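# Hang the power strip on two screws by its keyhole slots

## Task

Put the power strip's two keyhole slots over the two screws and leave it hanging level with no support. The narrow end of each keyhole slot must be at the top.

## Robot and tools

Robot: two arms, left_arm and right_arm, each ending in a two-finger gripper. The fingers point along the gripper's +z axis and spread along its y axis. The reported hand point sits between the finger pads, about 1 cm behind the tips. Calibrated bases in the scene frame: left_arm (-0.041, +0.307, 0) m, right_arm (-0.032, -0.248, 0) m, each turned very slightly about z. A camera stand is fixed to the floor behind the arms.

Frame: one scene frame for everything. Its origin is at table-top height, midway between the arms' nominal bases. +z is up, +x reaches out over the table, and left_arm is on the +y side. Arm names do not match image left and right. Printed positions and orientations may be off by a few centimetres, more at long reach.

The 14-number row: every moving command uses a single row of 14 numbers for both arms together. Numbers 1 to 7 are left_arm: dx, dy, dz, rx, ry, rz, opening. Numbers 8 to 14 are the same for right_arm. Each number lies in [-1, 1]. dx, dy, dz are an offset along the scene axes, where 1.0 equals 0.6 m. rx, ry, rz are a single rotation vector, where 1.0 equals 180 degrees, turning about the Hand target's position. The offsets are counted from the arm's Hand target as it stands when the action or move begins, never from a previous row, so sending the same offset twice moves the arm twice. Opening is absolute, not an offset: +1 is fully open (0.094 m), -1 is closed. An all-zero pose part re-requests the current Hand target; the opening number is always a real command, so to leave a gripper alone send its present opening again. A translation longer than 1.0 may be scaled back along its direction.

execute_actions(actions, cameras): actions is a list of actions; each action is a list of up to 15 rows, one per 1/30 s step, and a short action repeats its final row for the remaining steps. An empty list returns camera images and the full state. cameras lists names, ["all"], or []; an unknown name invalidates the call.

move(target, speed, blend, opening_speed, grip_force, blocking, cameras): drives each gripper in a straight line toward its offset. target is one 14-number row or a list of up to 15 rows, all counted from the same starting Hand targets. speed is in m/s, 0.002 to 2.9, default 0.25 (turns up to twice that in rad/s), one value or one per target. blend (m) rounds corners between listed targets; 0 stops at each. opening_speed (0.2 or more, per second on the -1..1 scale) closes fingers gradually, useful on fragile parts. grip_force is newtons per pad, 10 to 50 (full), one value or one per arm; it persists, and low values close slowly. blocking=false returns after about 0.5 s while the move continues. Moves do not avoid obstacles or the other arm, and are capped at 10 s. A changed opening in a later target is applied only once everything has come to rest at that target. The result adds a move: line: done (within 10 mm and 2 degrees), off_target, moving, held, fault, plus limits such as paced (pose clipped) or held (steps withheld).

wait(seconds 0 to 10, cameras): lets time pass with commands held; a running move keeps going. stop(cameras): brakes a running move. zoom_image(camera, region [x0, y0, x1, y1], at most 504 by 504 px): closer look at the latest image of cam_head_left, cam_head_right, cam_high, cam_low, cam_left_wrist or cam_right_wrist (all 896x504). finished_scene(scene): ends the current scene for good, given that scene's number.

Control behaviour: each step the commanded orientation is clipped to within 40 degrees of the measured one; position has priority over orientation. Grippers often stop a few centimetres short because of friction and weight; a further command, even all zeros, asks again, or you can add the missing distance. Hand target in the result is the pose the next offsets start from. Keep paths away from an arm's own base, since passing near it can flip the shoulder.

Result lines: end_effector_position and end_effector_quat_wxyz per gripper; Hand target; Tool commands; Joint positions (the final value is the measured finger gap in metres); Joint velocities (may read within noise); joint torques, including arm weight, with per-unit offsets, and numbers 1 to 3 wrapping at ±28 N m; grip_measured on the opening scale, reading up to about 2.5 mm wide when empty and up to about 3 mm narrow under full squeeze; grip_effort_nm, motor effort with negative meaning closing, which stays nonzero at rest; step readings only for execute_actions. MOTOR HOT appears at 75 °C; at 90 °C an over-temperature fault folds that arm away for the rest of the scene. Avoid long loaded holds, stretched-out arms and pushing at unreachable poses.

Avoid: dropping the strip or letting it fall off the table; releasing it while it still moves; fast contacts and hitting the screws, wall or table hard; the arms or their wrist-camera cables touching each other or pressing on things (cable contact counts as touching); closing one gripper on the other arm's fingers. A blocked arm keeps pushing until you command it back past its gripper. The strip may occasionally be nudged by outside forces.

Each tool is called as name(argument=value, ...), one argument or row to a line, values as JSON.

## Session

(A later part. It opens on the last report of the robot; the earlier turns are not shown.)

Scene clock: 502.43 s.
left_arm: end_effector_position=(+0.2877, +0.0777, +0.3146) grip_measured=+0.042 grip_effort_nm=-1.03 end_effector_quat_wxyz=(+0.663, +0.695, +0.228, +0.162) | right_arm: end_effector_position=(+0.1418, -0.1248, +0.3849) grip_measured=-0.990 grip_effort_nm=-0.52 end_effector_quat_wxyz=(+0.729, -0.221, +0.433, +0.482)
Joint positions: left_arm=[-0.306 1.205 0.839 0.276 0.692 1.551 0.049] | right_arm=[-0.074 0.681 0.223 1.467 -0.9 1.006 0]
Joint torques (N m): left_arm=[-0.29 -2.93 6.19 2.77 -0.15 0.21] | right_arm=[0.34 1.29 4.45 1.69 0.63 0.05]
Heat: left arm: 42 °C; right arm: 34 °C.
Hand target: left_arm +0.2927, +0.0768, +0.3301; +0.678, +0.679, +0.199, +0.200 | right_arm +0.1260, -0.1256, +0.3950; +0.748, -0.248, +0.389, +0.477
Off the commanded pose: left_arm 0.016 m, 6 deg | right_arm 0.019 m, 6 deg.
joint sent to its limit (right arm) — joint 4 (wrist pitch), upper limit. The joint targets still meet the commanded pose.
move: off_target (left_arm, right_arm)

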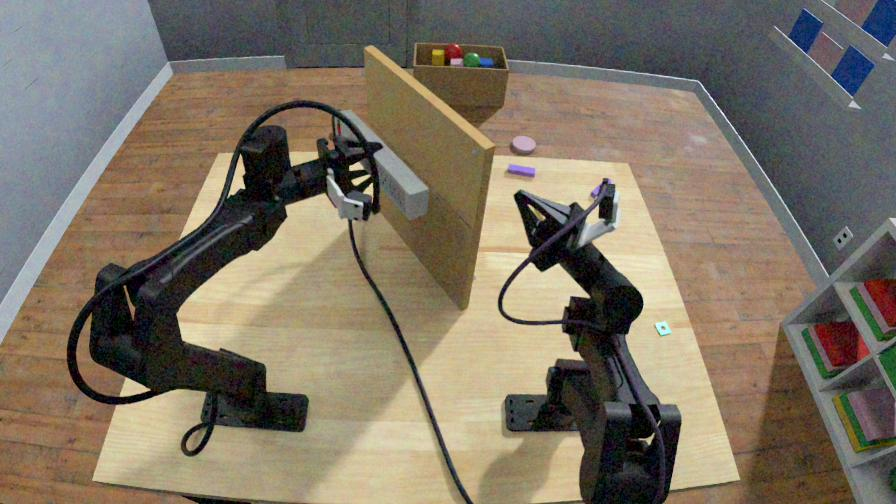

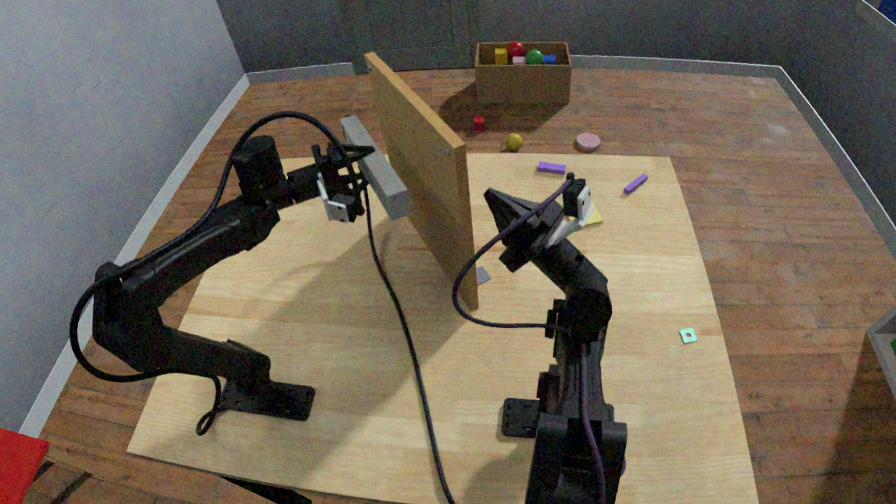

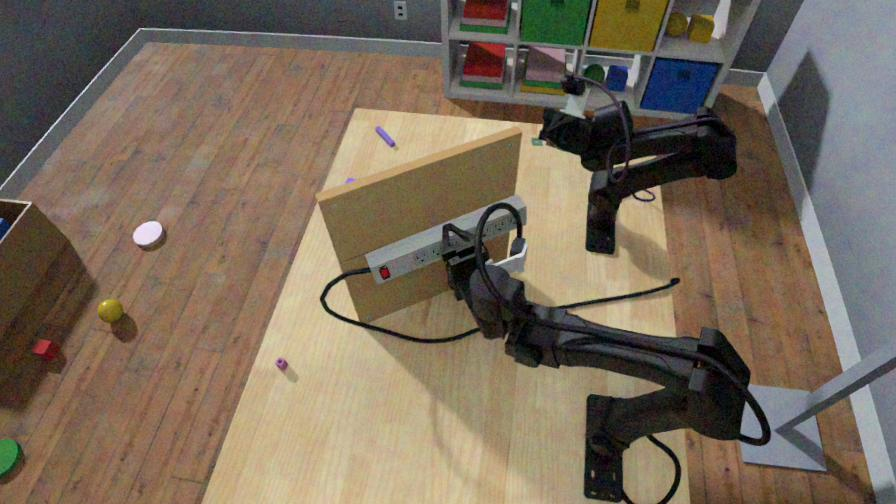

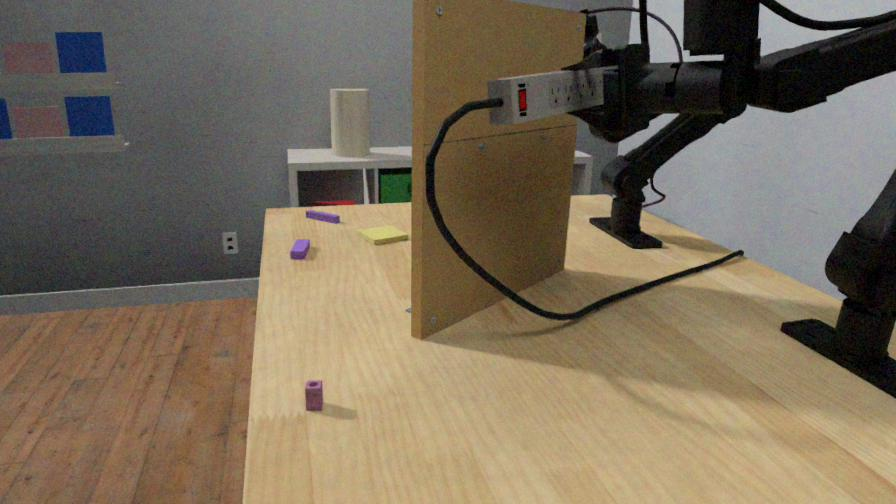

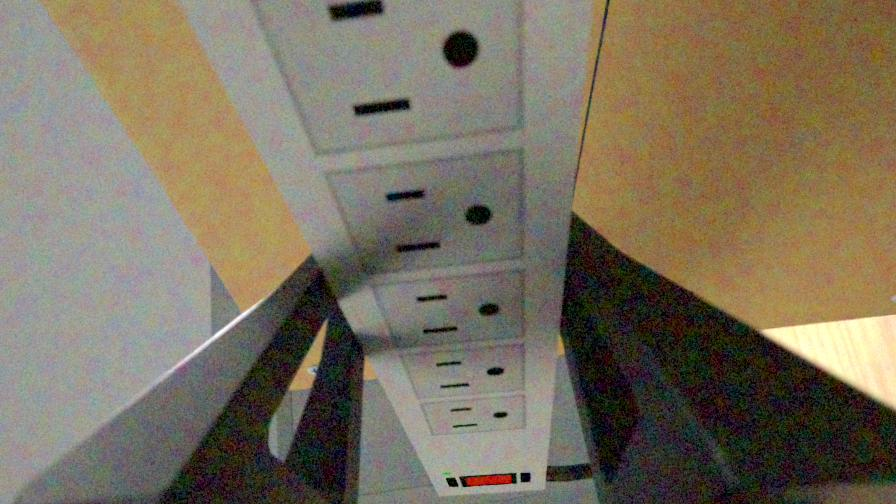

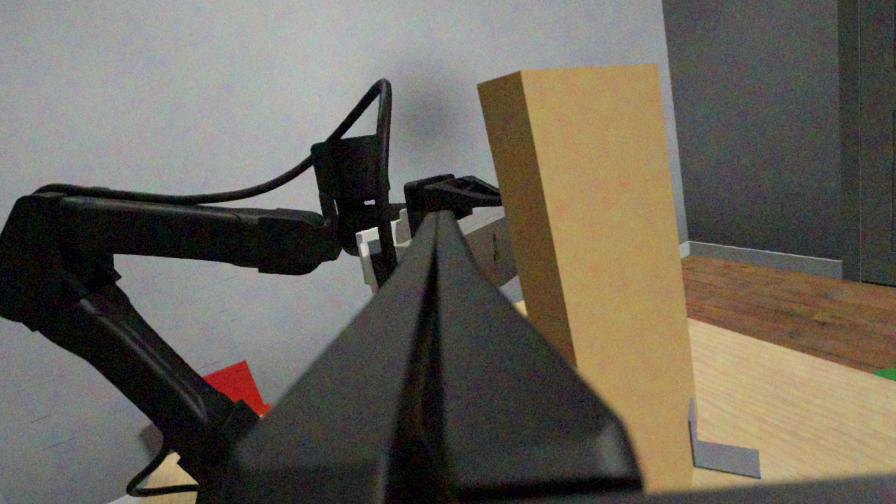

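execute_actions(
  actions=[],
  cameras=["all"],
)

Scene clock: 509.47 s.
left_arm: end_effector_position=(+0.2878, +0.0777, +0.3147) grip_measured=+0.042 grip_effort_nm=-1.03 end_effector_quat_wxyz=(+0.663, +0.695, +0.228, +0.162) | right_arm: end_effector_position=(+0.1418, -0.1248, +0.3849) grip_measured=-0.990 grip_effort_nm=-0.52 end_effector_quat_wxyz=(+0.729, -0.221, +0.433, +0.482)
Joint positions: left_arm=[-0.306 1.205 0.839 0.277 0.692 1.551 0.049] | right_arm=[-0.074 0.681 0.223 1.467 -0.9 1.006 0]
Joint velocities: within noise
Joint torques (N m): left_arm=[-0.29 -2.93 6.2 2.76 -0.17 0.21] | right_arm=[0.34 1.26 4.41 1.67 0.6 0.06]
Heat: left arm: 41 °C; right arm: 34 °C.
Hand target: left_arm +0.2927, +0.0768, +0.3300; +0.678, +0.679, +0.200, +0.200 | right_arm +0.1260, -0.1256, +0.3950; +0.748, -0.248, +0.389, +0.477
Tool commands: left_gripper/opening=-0.25 right_gripper/opening=-1.0
Off the commanded pose: left_arm 0.016 m, 6 deg | right_arm 0.019 m, 6 deg.

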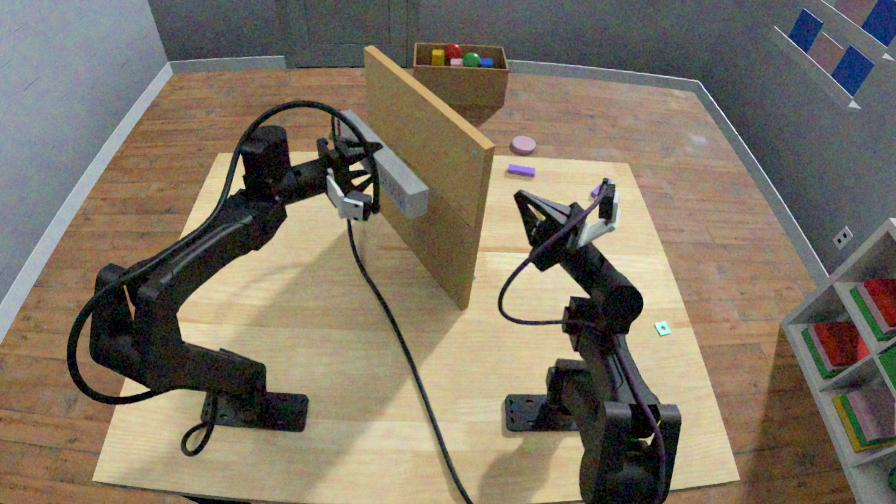

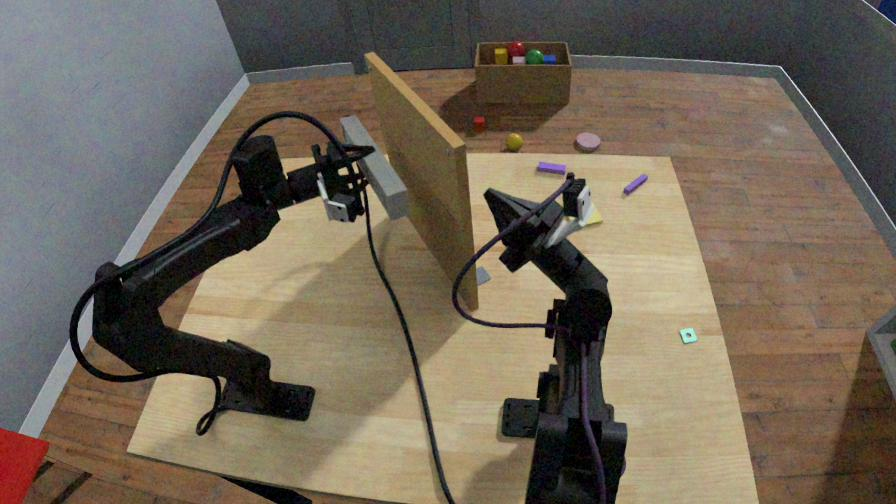

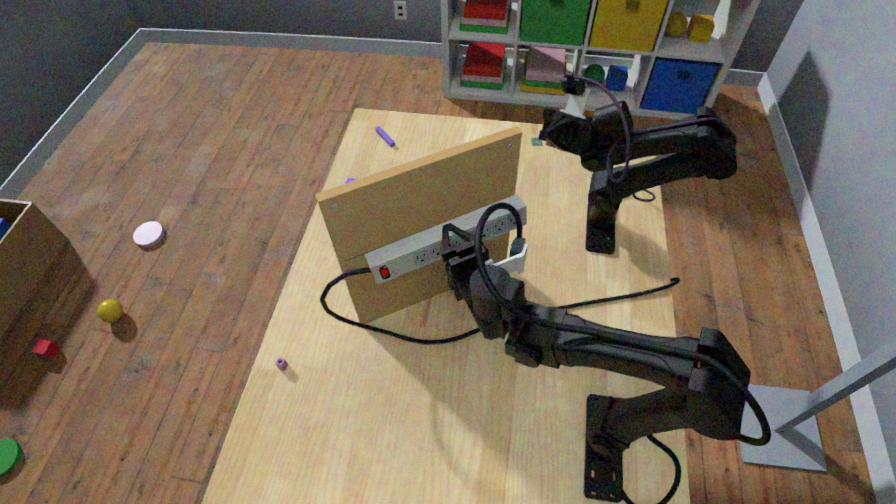

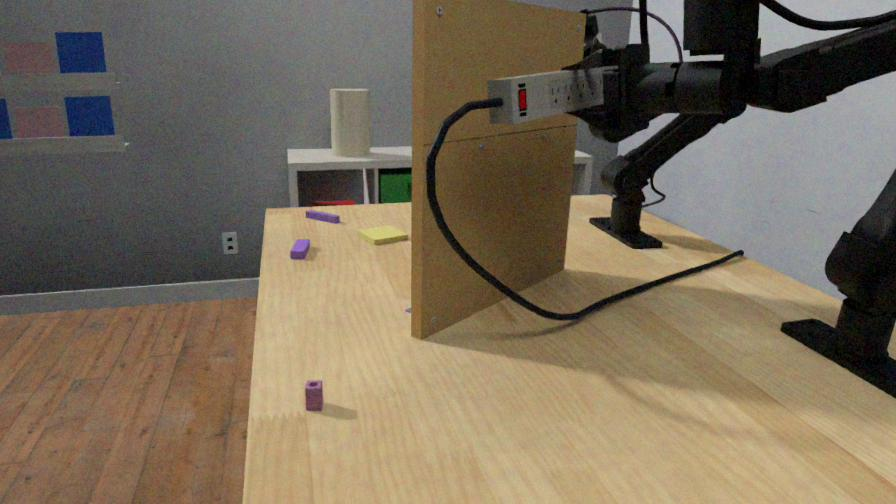

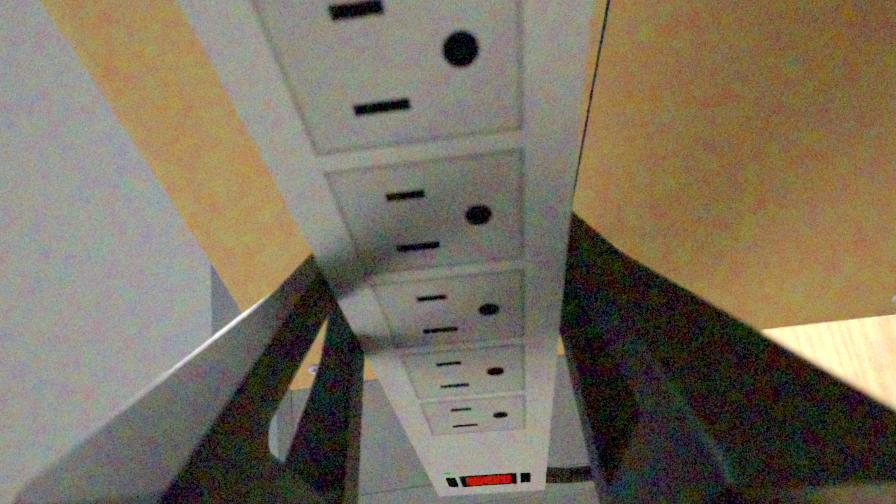

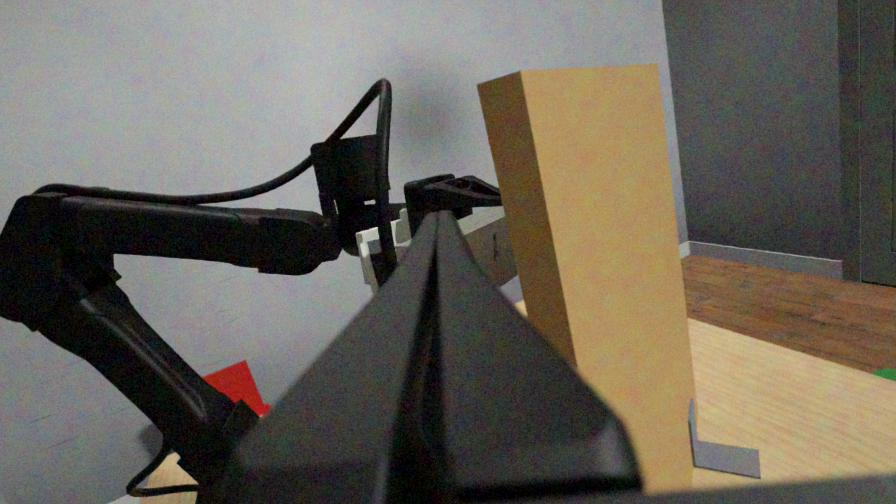

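zoom_image(
  camera="cam_low",
  region=[400, 40, 660, 186],
)

zoom_image(
  camera="cam_high",
  region=[310, 110, 570, 320],
)

Scaled by 1.938 from the camera's 896x504 image, which has a finer 1280x720 frame.

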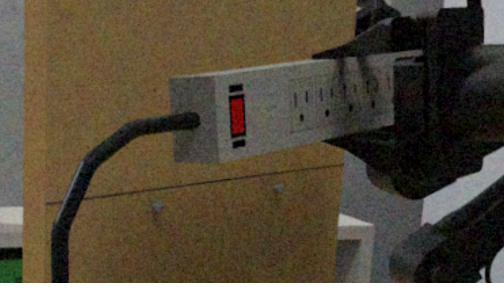

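Scaled by 1.938 from the camera's 896x504 image, which has a finer 1280x720 frame.

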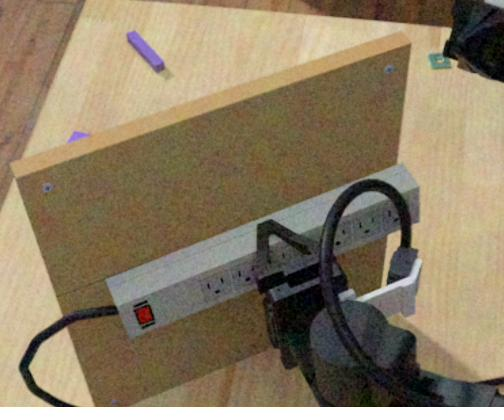

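move(
  target=[0.017, -0.0155, -0.0412, -0.0054, -0.0326, 0.0041, -0.25, 0, 0, 0, 0, 0, 0, -1],
  speed=0.1,
  cameras=["cam_high", "cam_low"],
)

Scene clock: 516.57 s.
left_arm: end_effector_position=(+0.3000, +0.0679, +0.2889) grip_measured=+0.042 grip_effort_nm=-1.03 end_effector_quat_wxyz=(+0.678, +0.679, +0.201, +0.198) | right_arm: end_effector_position=(+0.1418, -0.1248, +0.3849) grip_measured=-0.990 grip_effort_nm=-0.52 end_effector_quat_wxyz=(+0.729, -0.221, +0.433, +0.482)
Joint positions: left_arm=[-0.334 1.303 0.726 0.574 0.651 1.569 0.049] | right_arm=[-0.074 0.681 0.223 1.467 -0.9 1.006 0]
Joint torques (N m): left_arm=[-0.32 -3.59 6.09 2.75 -0.2 0.27] | right_arm=[0.32 1.21 4.45 1.67 0.61 0.08]
Heat: left arm: 42 °C; right arm: 34 °C.
Hand target: left_arm +0.3030, +0.0676, +0.3053; +0.692, +0.660, +0.171, +0.237 | right_arm +0.1260, -0.1256, +0.3950; +0.748, -0.248, +0.389, +0.477
Off the commanded pose: left_arm 0.017 m, 6 deg | right_arm 0.019 m, 6 deg.
joint sent to its limit (right arm) — joint 4 (wrist pitch), upper limit. The joint targets still meet the commanded pose.
move: off_target (left_arm, right_arm)
Images, in order (width x height): cam_high 896x504, cam_low 896x504.

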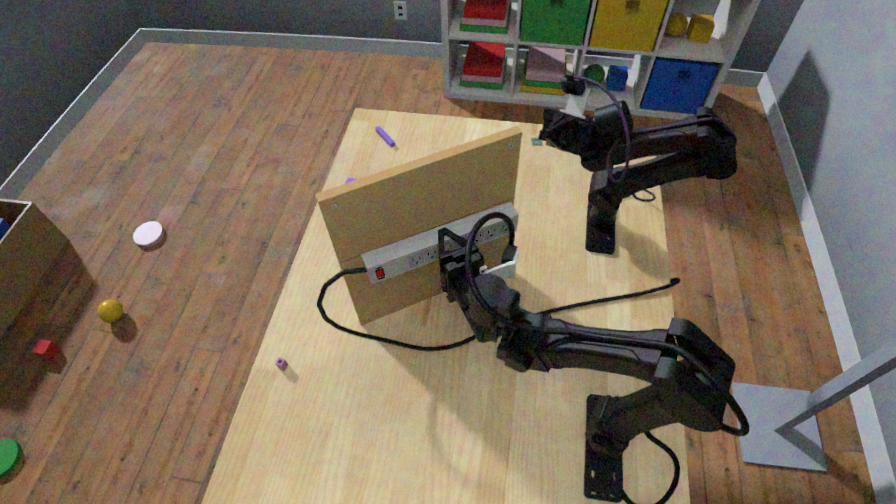

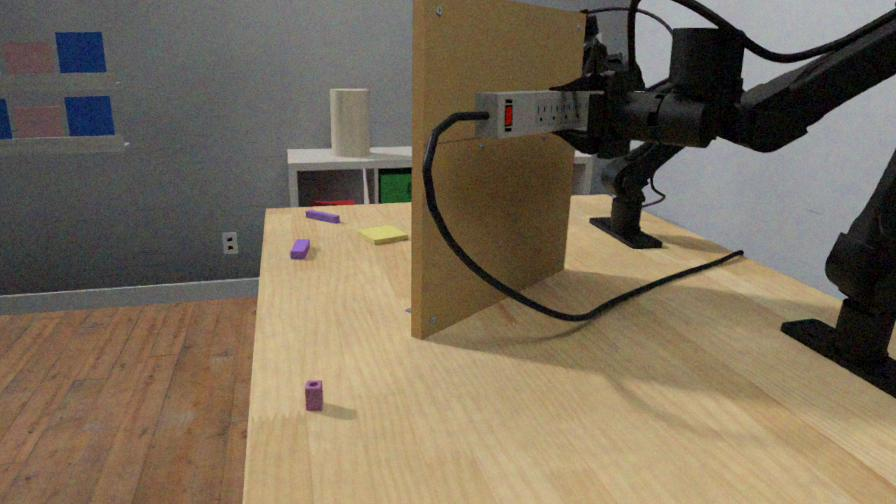

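zoom_image(
  camera="cam_low",
  region=[410, 60, 610, 180],
)

zoom_image(
  camera="cam_high",
  region=[310, 120, 550, 300],
)

Scaled by 2.520 from the camera's 896x504 image, which has a finer 1280x720 frame.

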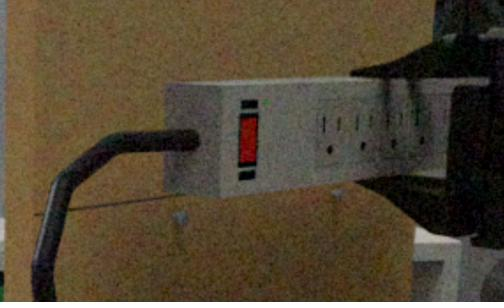

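Scaled by 2.100 from the camera's 896x504 image, which has a finer 1280x720 frame.

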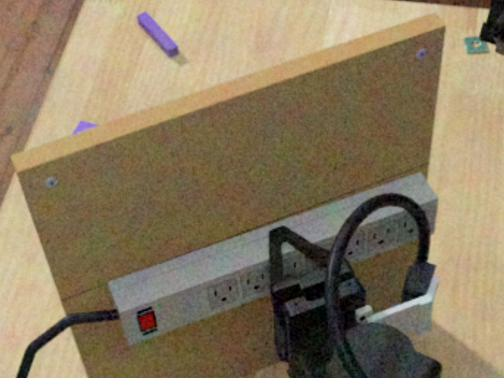

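zoom_image(
  camera="cam_low",
  region=[465, 80, 565, 150],
)

zoom_image(
  camera="cam_high",
  region=[350, 190, 450, 290],
)

zoom_image(
  camera="cam_high",
  region=[430, 180, 530, 280],
)

Scaled by 5.040 from the camera's 896x504 image, which has a finer 1280x720 frame.

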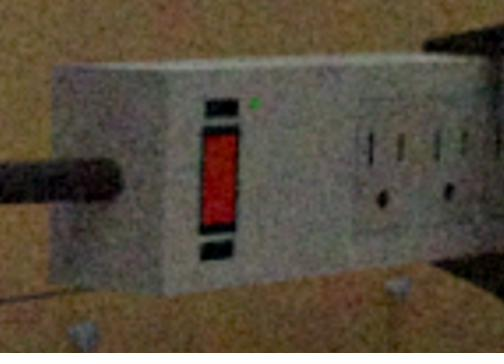

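Scaled by 5.040 from the camera's 896x504 image, which has a finer 1280x720 frame.

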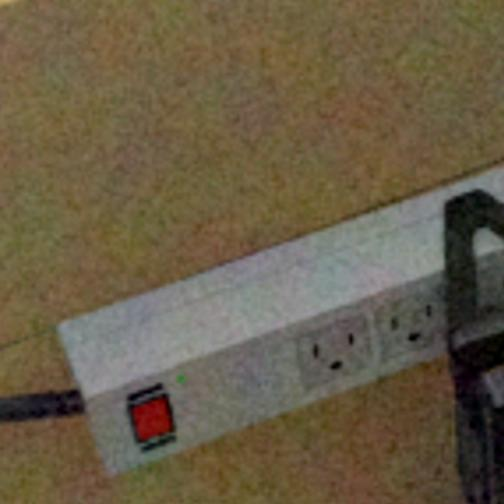

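Scaled by 5.040 from the camera's 896x504 image, which has a finer 1280x720 frame.

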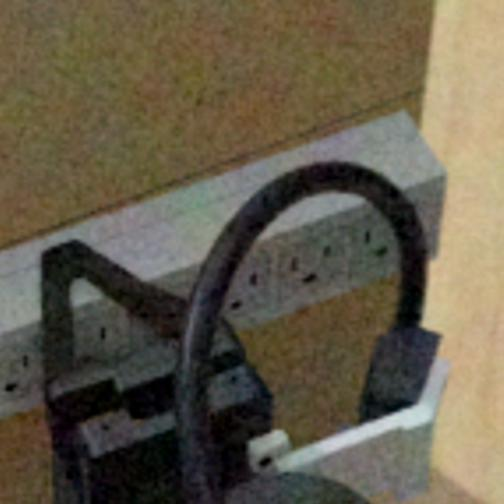

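zoom_image(
  camera="cam_high",
  region=[465, 185, 525, 225],
)

zoom_image(
  camera="cam_high",
  region=[335, 235, 395, 275],
)

Scaled by 8.400 from the camera's 896x504 image, which has a finer 1280x720 frame.

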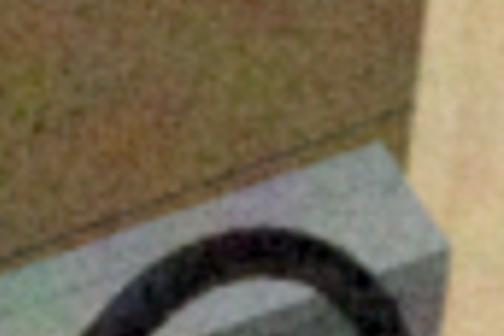

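Scaled by 8.400 from the camera's 896x504 image, which has a finer 1280x720 frame.

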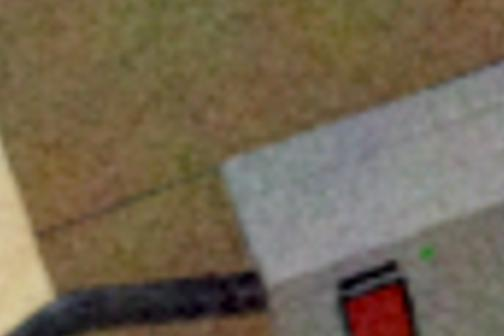

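execute_actions(
  actions=[],
  cameras=["cam_head_left", "cam_head_right"],
)

zoom_image(
  camera="cam_head_left",
  region=[320, 60, 500, 220],
)

zoom_image(
  camera="cam_head_right",
  region=[320, 60, 500, 240],
)

Scene clock: 528.97 s.
left_arm: end_effector_position=(+0.3000, +0.0679, +0.2891) grip_measured=+0.042 grip_effort_nm=-1.03 end_effector_quat_wxyz=(+0.678, +0.679, +0.201, +0.198) | right_arm: end_effector_position=(+0.1418, -0.1248, +0.3849) grip_measured=-0.990 grip_effort_nm=-0.53 end_effector_quat_wxyz=(+0.729, -0.221, +0.433, +0.482)
Joint positions: left_arm=[-0.334 1.303 0.726 0.575 0.651 1.569 0.049] | right_arm=[-0.074 0.681 0.223 1.467 -0.9 1.006 0]
Joint velocities: within noise
Joint torques (N m): left_arm=[-0.35 -3.6 6.11 2.73 -0.2 0.26] | right_arm=[0.32 1.29 4.49 1.67 0.61 0.07]
Heat: left arm: 42 °C; right arm: 34 °C.
Hand target: left_arm +0.3029, +0.0676, +0.3053; +0.692, +0.660, +0.171, +0.237 | right_arm +0.1260, -0.1256, +0.3950; +0.748, -0.248, +0.389, +0.477
Tool commands: left_gripper/opening=-0.25 right_gripper/opening=-1.0
Off the commanded pose: left_arm 0.016 m, 6 deg | right_arm 0.019 m, 6 deg.
Images, in order (width x height): cam_head_left 896x504, cam_head_right 896x504.

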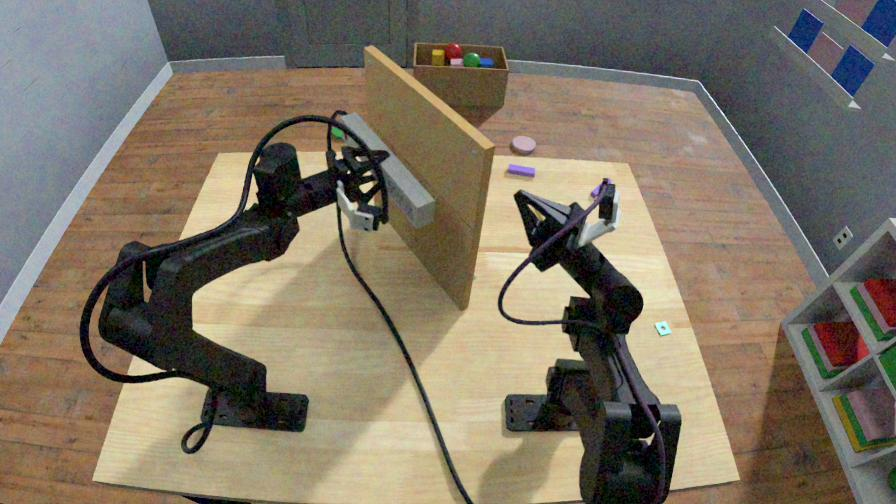

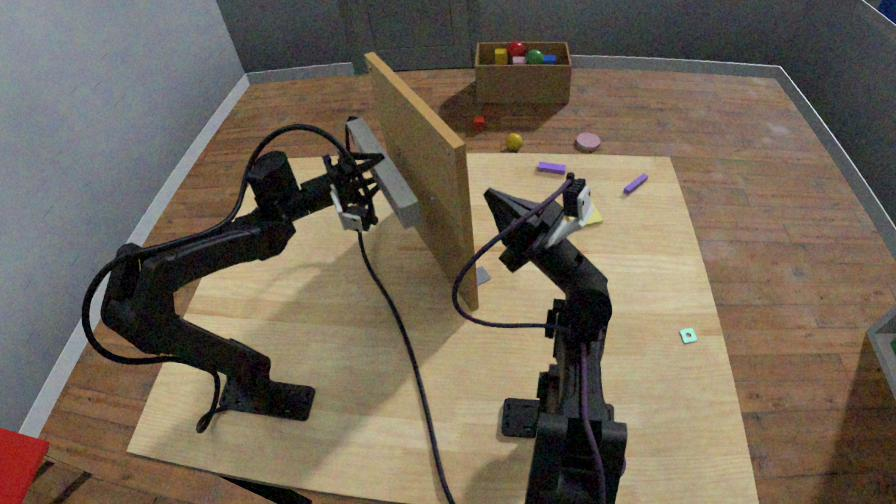

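Scaled by 2.800 from the camera's 896x504 image, which has a finer 1280x720 frame.

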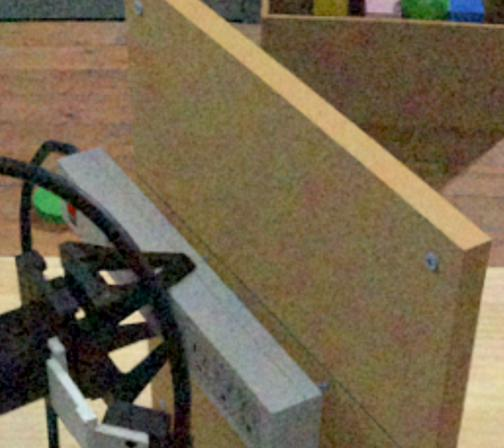

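Scaled by 2.800 from the camera's 896x504 image, which has a finer 1280x720 frame.

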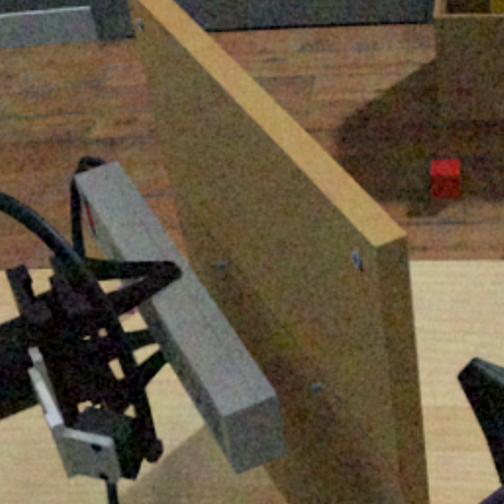

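move(
  target=[0.0075, -0.0162, -0.0752, 0.00265, -0.00424, 0.01056, -0.25, 0, 0, 0, 0, 0, 0, -1],
  speed=0.06,
  cameras=["cam_high", "cam_low", "cam_head_right"],
)

zoom_image(
  camera="cam_low",
  region=[450, 80, 570, 170],
)

zoom_image(
  camera="cam_high",
  region=[335, 180, 435, 280],
)

zoom_image(
  camera="cam_high",
  region=[435, 170, 535, 270],
)

zoom_image(
  camera="cam_head_right",
  region=[340, 80, 480, 240],
)

Scene clock: 542.80 s.
left_arm: end_effector_position=(+0.3049, +0.0583, +0.2468) grip_measured=+0.042 grip_effort_nm=-1.03 end_effector_quat_wxyz=(+0.674, +0.676, +0.202, +0.220) | right_arm: end_effector_position=(+0.1418, -0.1248, +0.3849) grip_measured=-0.990 grip_effort_nm=-0.53 end_effector_quat_wxyz=(+0.729, -0.221, +0.433, +0.482)
Joint positions: left_arm=[-0.381 1.415 0.615 0.807 0.571 1.591 0.049] | right_arm=[-0.074 0.681 0.223 1.467 -0.9 1.006 0]
Joint torques (N m): left_arm=[-0.34 -3.73 5.68 2.72 -0.18 0.27] | right_arm=[0.32 1.18 4.51 1.69 0.6 0.07]
Heat: left arm: 42 °C; right arm: 34 °C.
Hand target: left_arm +0.3074, +0.0578, +0.2603; +0.686, +0.659, +0.176, +0.253 | right_arm +0.1260, -0.1256, +0.3950; +0.748, -0.248, +0.389, +0.477
Off the commanded pose: left_arm 0.014 m, 5 deg | right_arm 0.019 m, 6 deg.
joint sent to its limit (right arm) — joint 4 (wrist pitch), upper limit. The joint targets still meet the commanded pose.
move: off_target (left_arm, right_arm)
Images, in order (width x height): cam_head_right 896x504, cam_high 896x504, cam_low 896x504.

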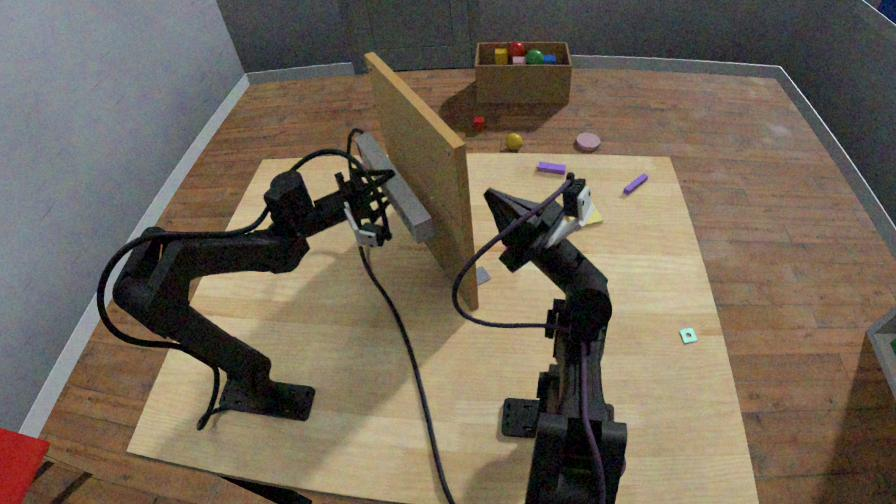

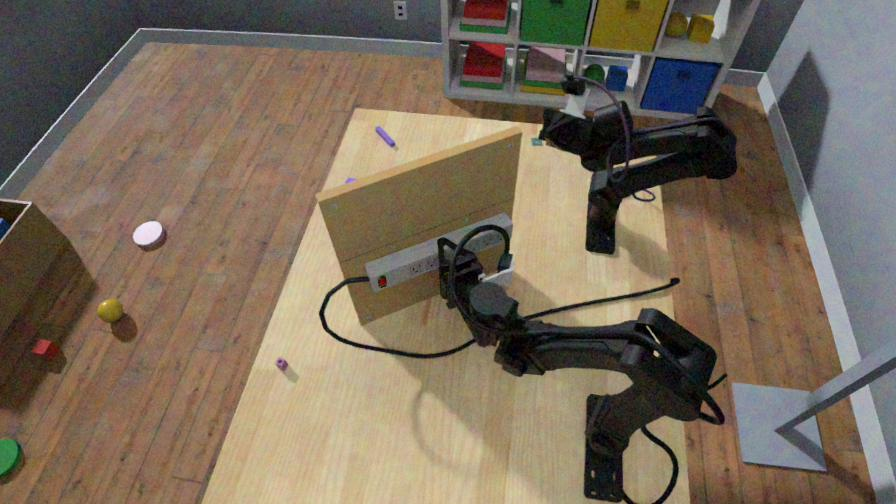

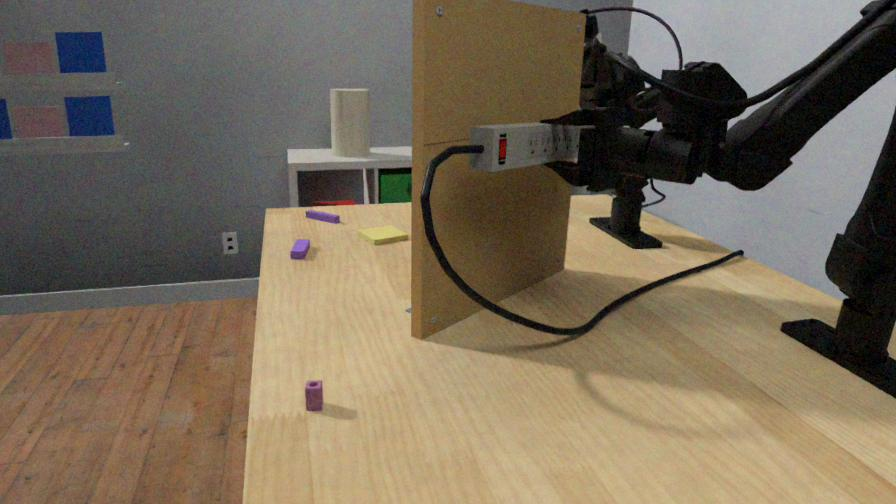

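Scaled by 4.200 from the camera's 896x504 image, which has a finer 1280x720 frame.

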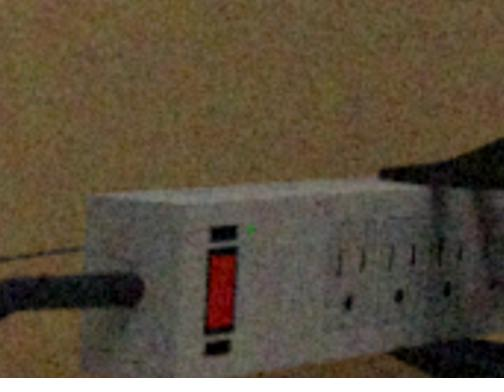

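Scaled by 5.040 from the camera's 896x504 image, which has a finer 1280x720 frame.

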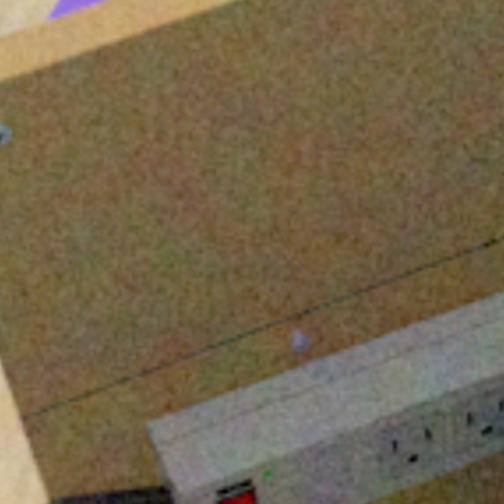

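Scaled by 5.040 from the camera's 896x504 image, which has a finer 1280x720 frame.

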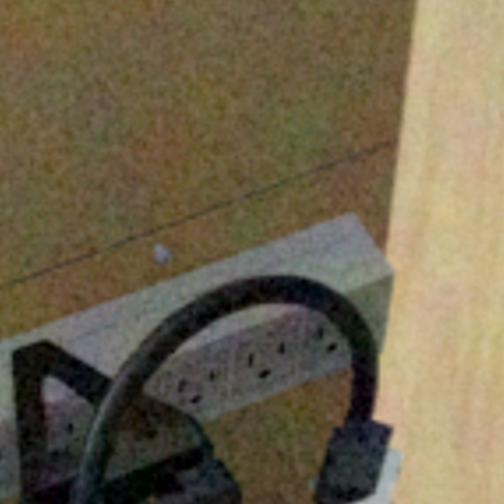

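Scaled by 3.150 from the camera's 896x504 image, which has a finer 1280x720 frame.

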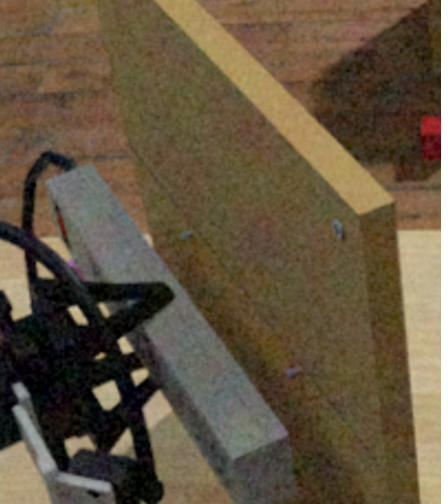

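zoom_image(
  camera="cam_high",
  region=[305, 180, 375, 250],
)

zoom_image(
  camera="cam_high",
  region=[470, 115, 540, 185],
)

zoom_image(
  camera="cam_high",
  region=[330, 250, 430, 340],
)

zoom_image(
  camera="cam_high",
  region=[470, 185, 530, 245],
)

Scaled by 7.200 from the camera's 896x504 image, which has a finer 1280x720 frame.

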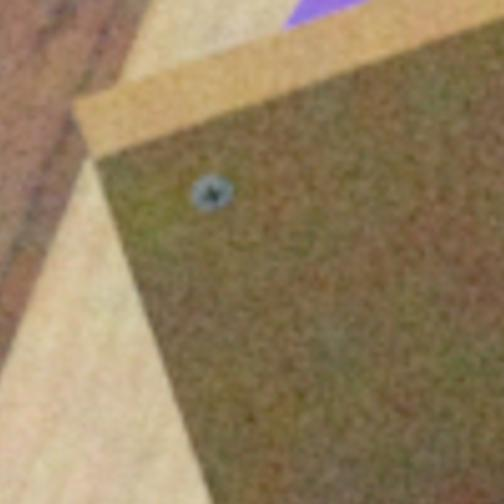

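Scaled by 7.200 from the camera's 896x504 image, which has a finer 1280x720 frame.

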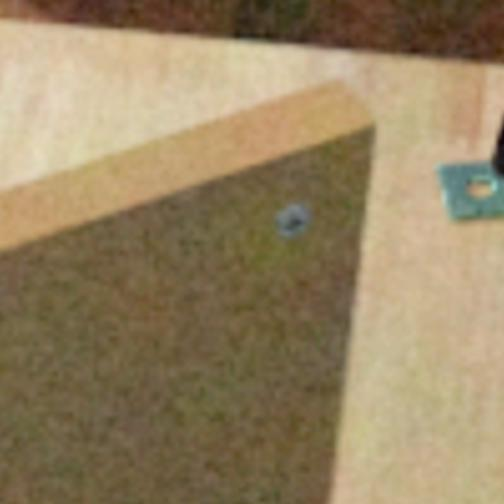

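Scaled by 5.040 from the camera's 896x504 image, which has a finer 1280x720 frame.

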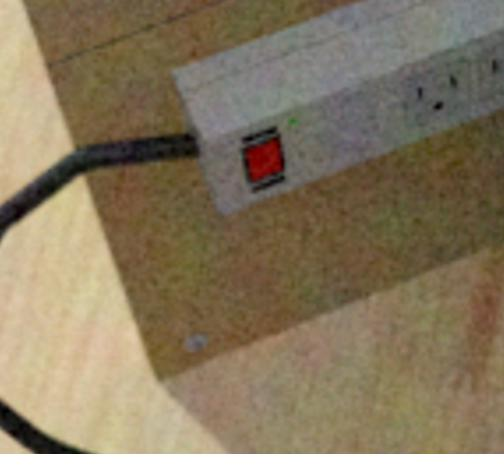

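Scaled by 8.400 from the camera's 896x504 image, which has a finer 1280x720 frame.

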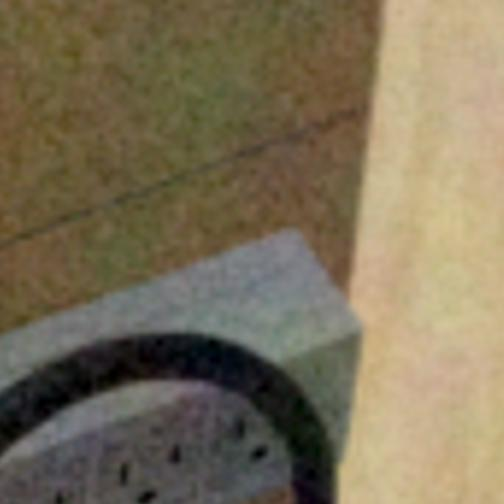

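zoom_image(
  camera="cam_low",
  region=[400, 270, 480, 345],
)

zoom_image(
  camera="cam_low",
  region=[540, 230, 600, 290],
)

zoom_image(
  camera="cam_low",
  region=[400, 100, 500, 190],
)

zoom_image(
  camera="cam_low",
  region=[540, 0, 610, 60],
)

zoom_image(
  camera="cam_low",
  region=[400, 0, 470, 60],
)

zoom_image(
  camera="cam_low",
  region=[540, 100, 610, 180],
)

Scaled by 6.300 from the camera's 896x504 image, which has a finer 1280x720 frame.

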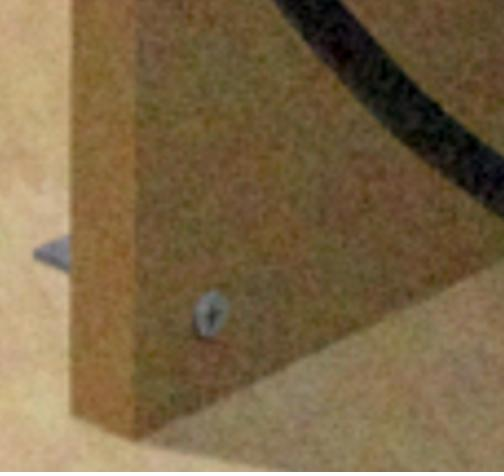

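Scaled by 8.400 from the camera's 896x504 image, which has a finer 1280x720 frame.

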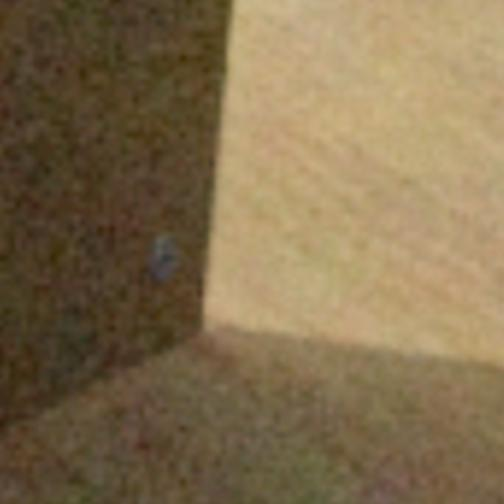

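Scaled by 5.040 from the camera's 896x504 image, which has a finer 1280x720 frame.

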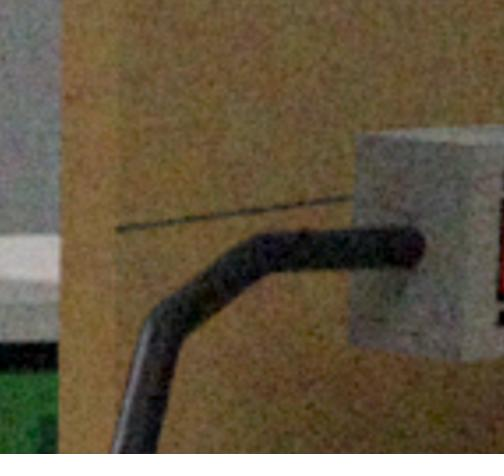

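Scaled by 7.200 from the camera's 896x504 image, which has a finer 1280x720 frame.

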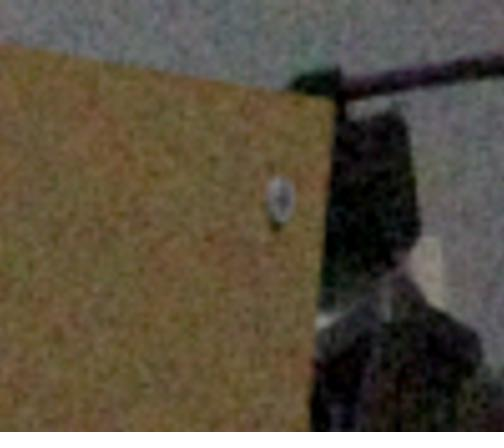

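Scaled by 7.200 from the camera's 896x504 image, which has a finer 1280x720 frame.

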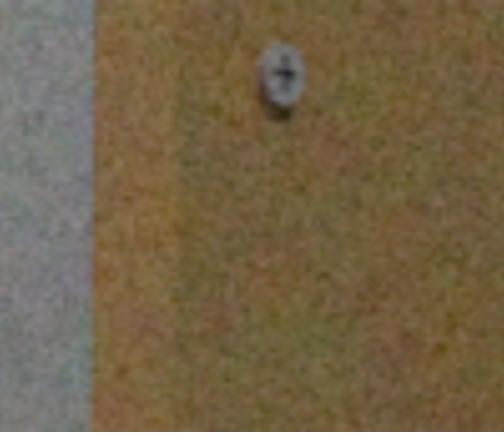

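Scaled by 6.300 from the camera's 896x504 image, which has a finer 1280x720 frame.

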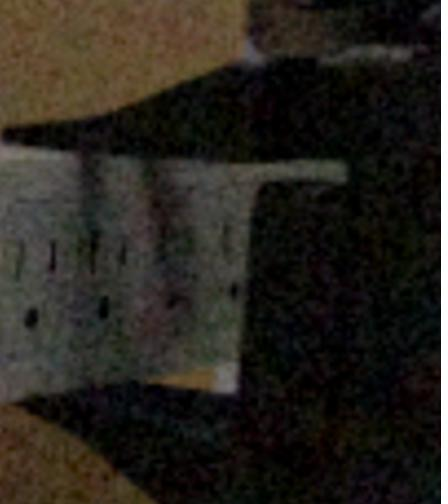

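zoom_image(
  camera="cam_low",
  region=[465, 110, 555, 180],
)

zoom_image(
  camera="cam_low",
  region=[480, 140, 570, 190],
)

zoom_image(
  camera="cam_low",
  region=[480, 110, 550, 150],
)

Scaled by 5.600 from the camera's 896x504 image, which has a finer 1280x720 frame.

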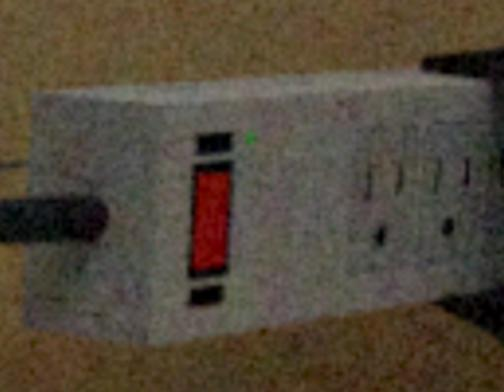

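Scaled by 5.600 from the camera's 896x504 image, which has a finer 1280x720 frame.

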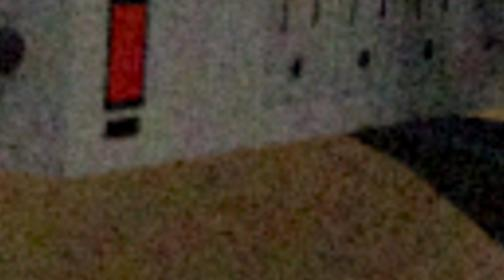

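Scaled by 7.200 from the camera's 896x504 image, which has a finer 1280x720 frame.

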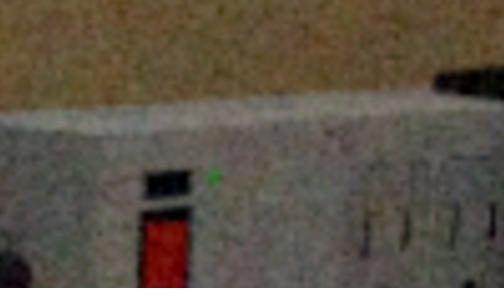

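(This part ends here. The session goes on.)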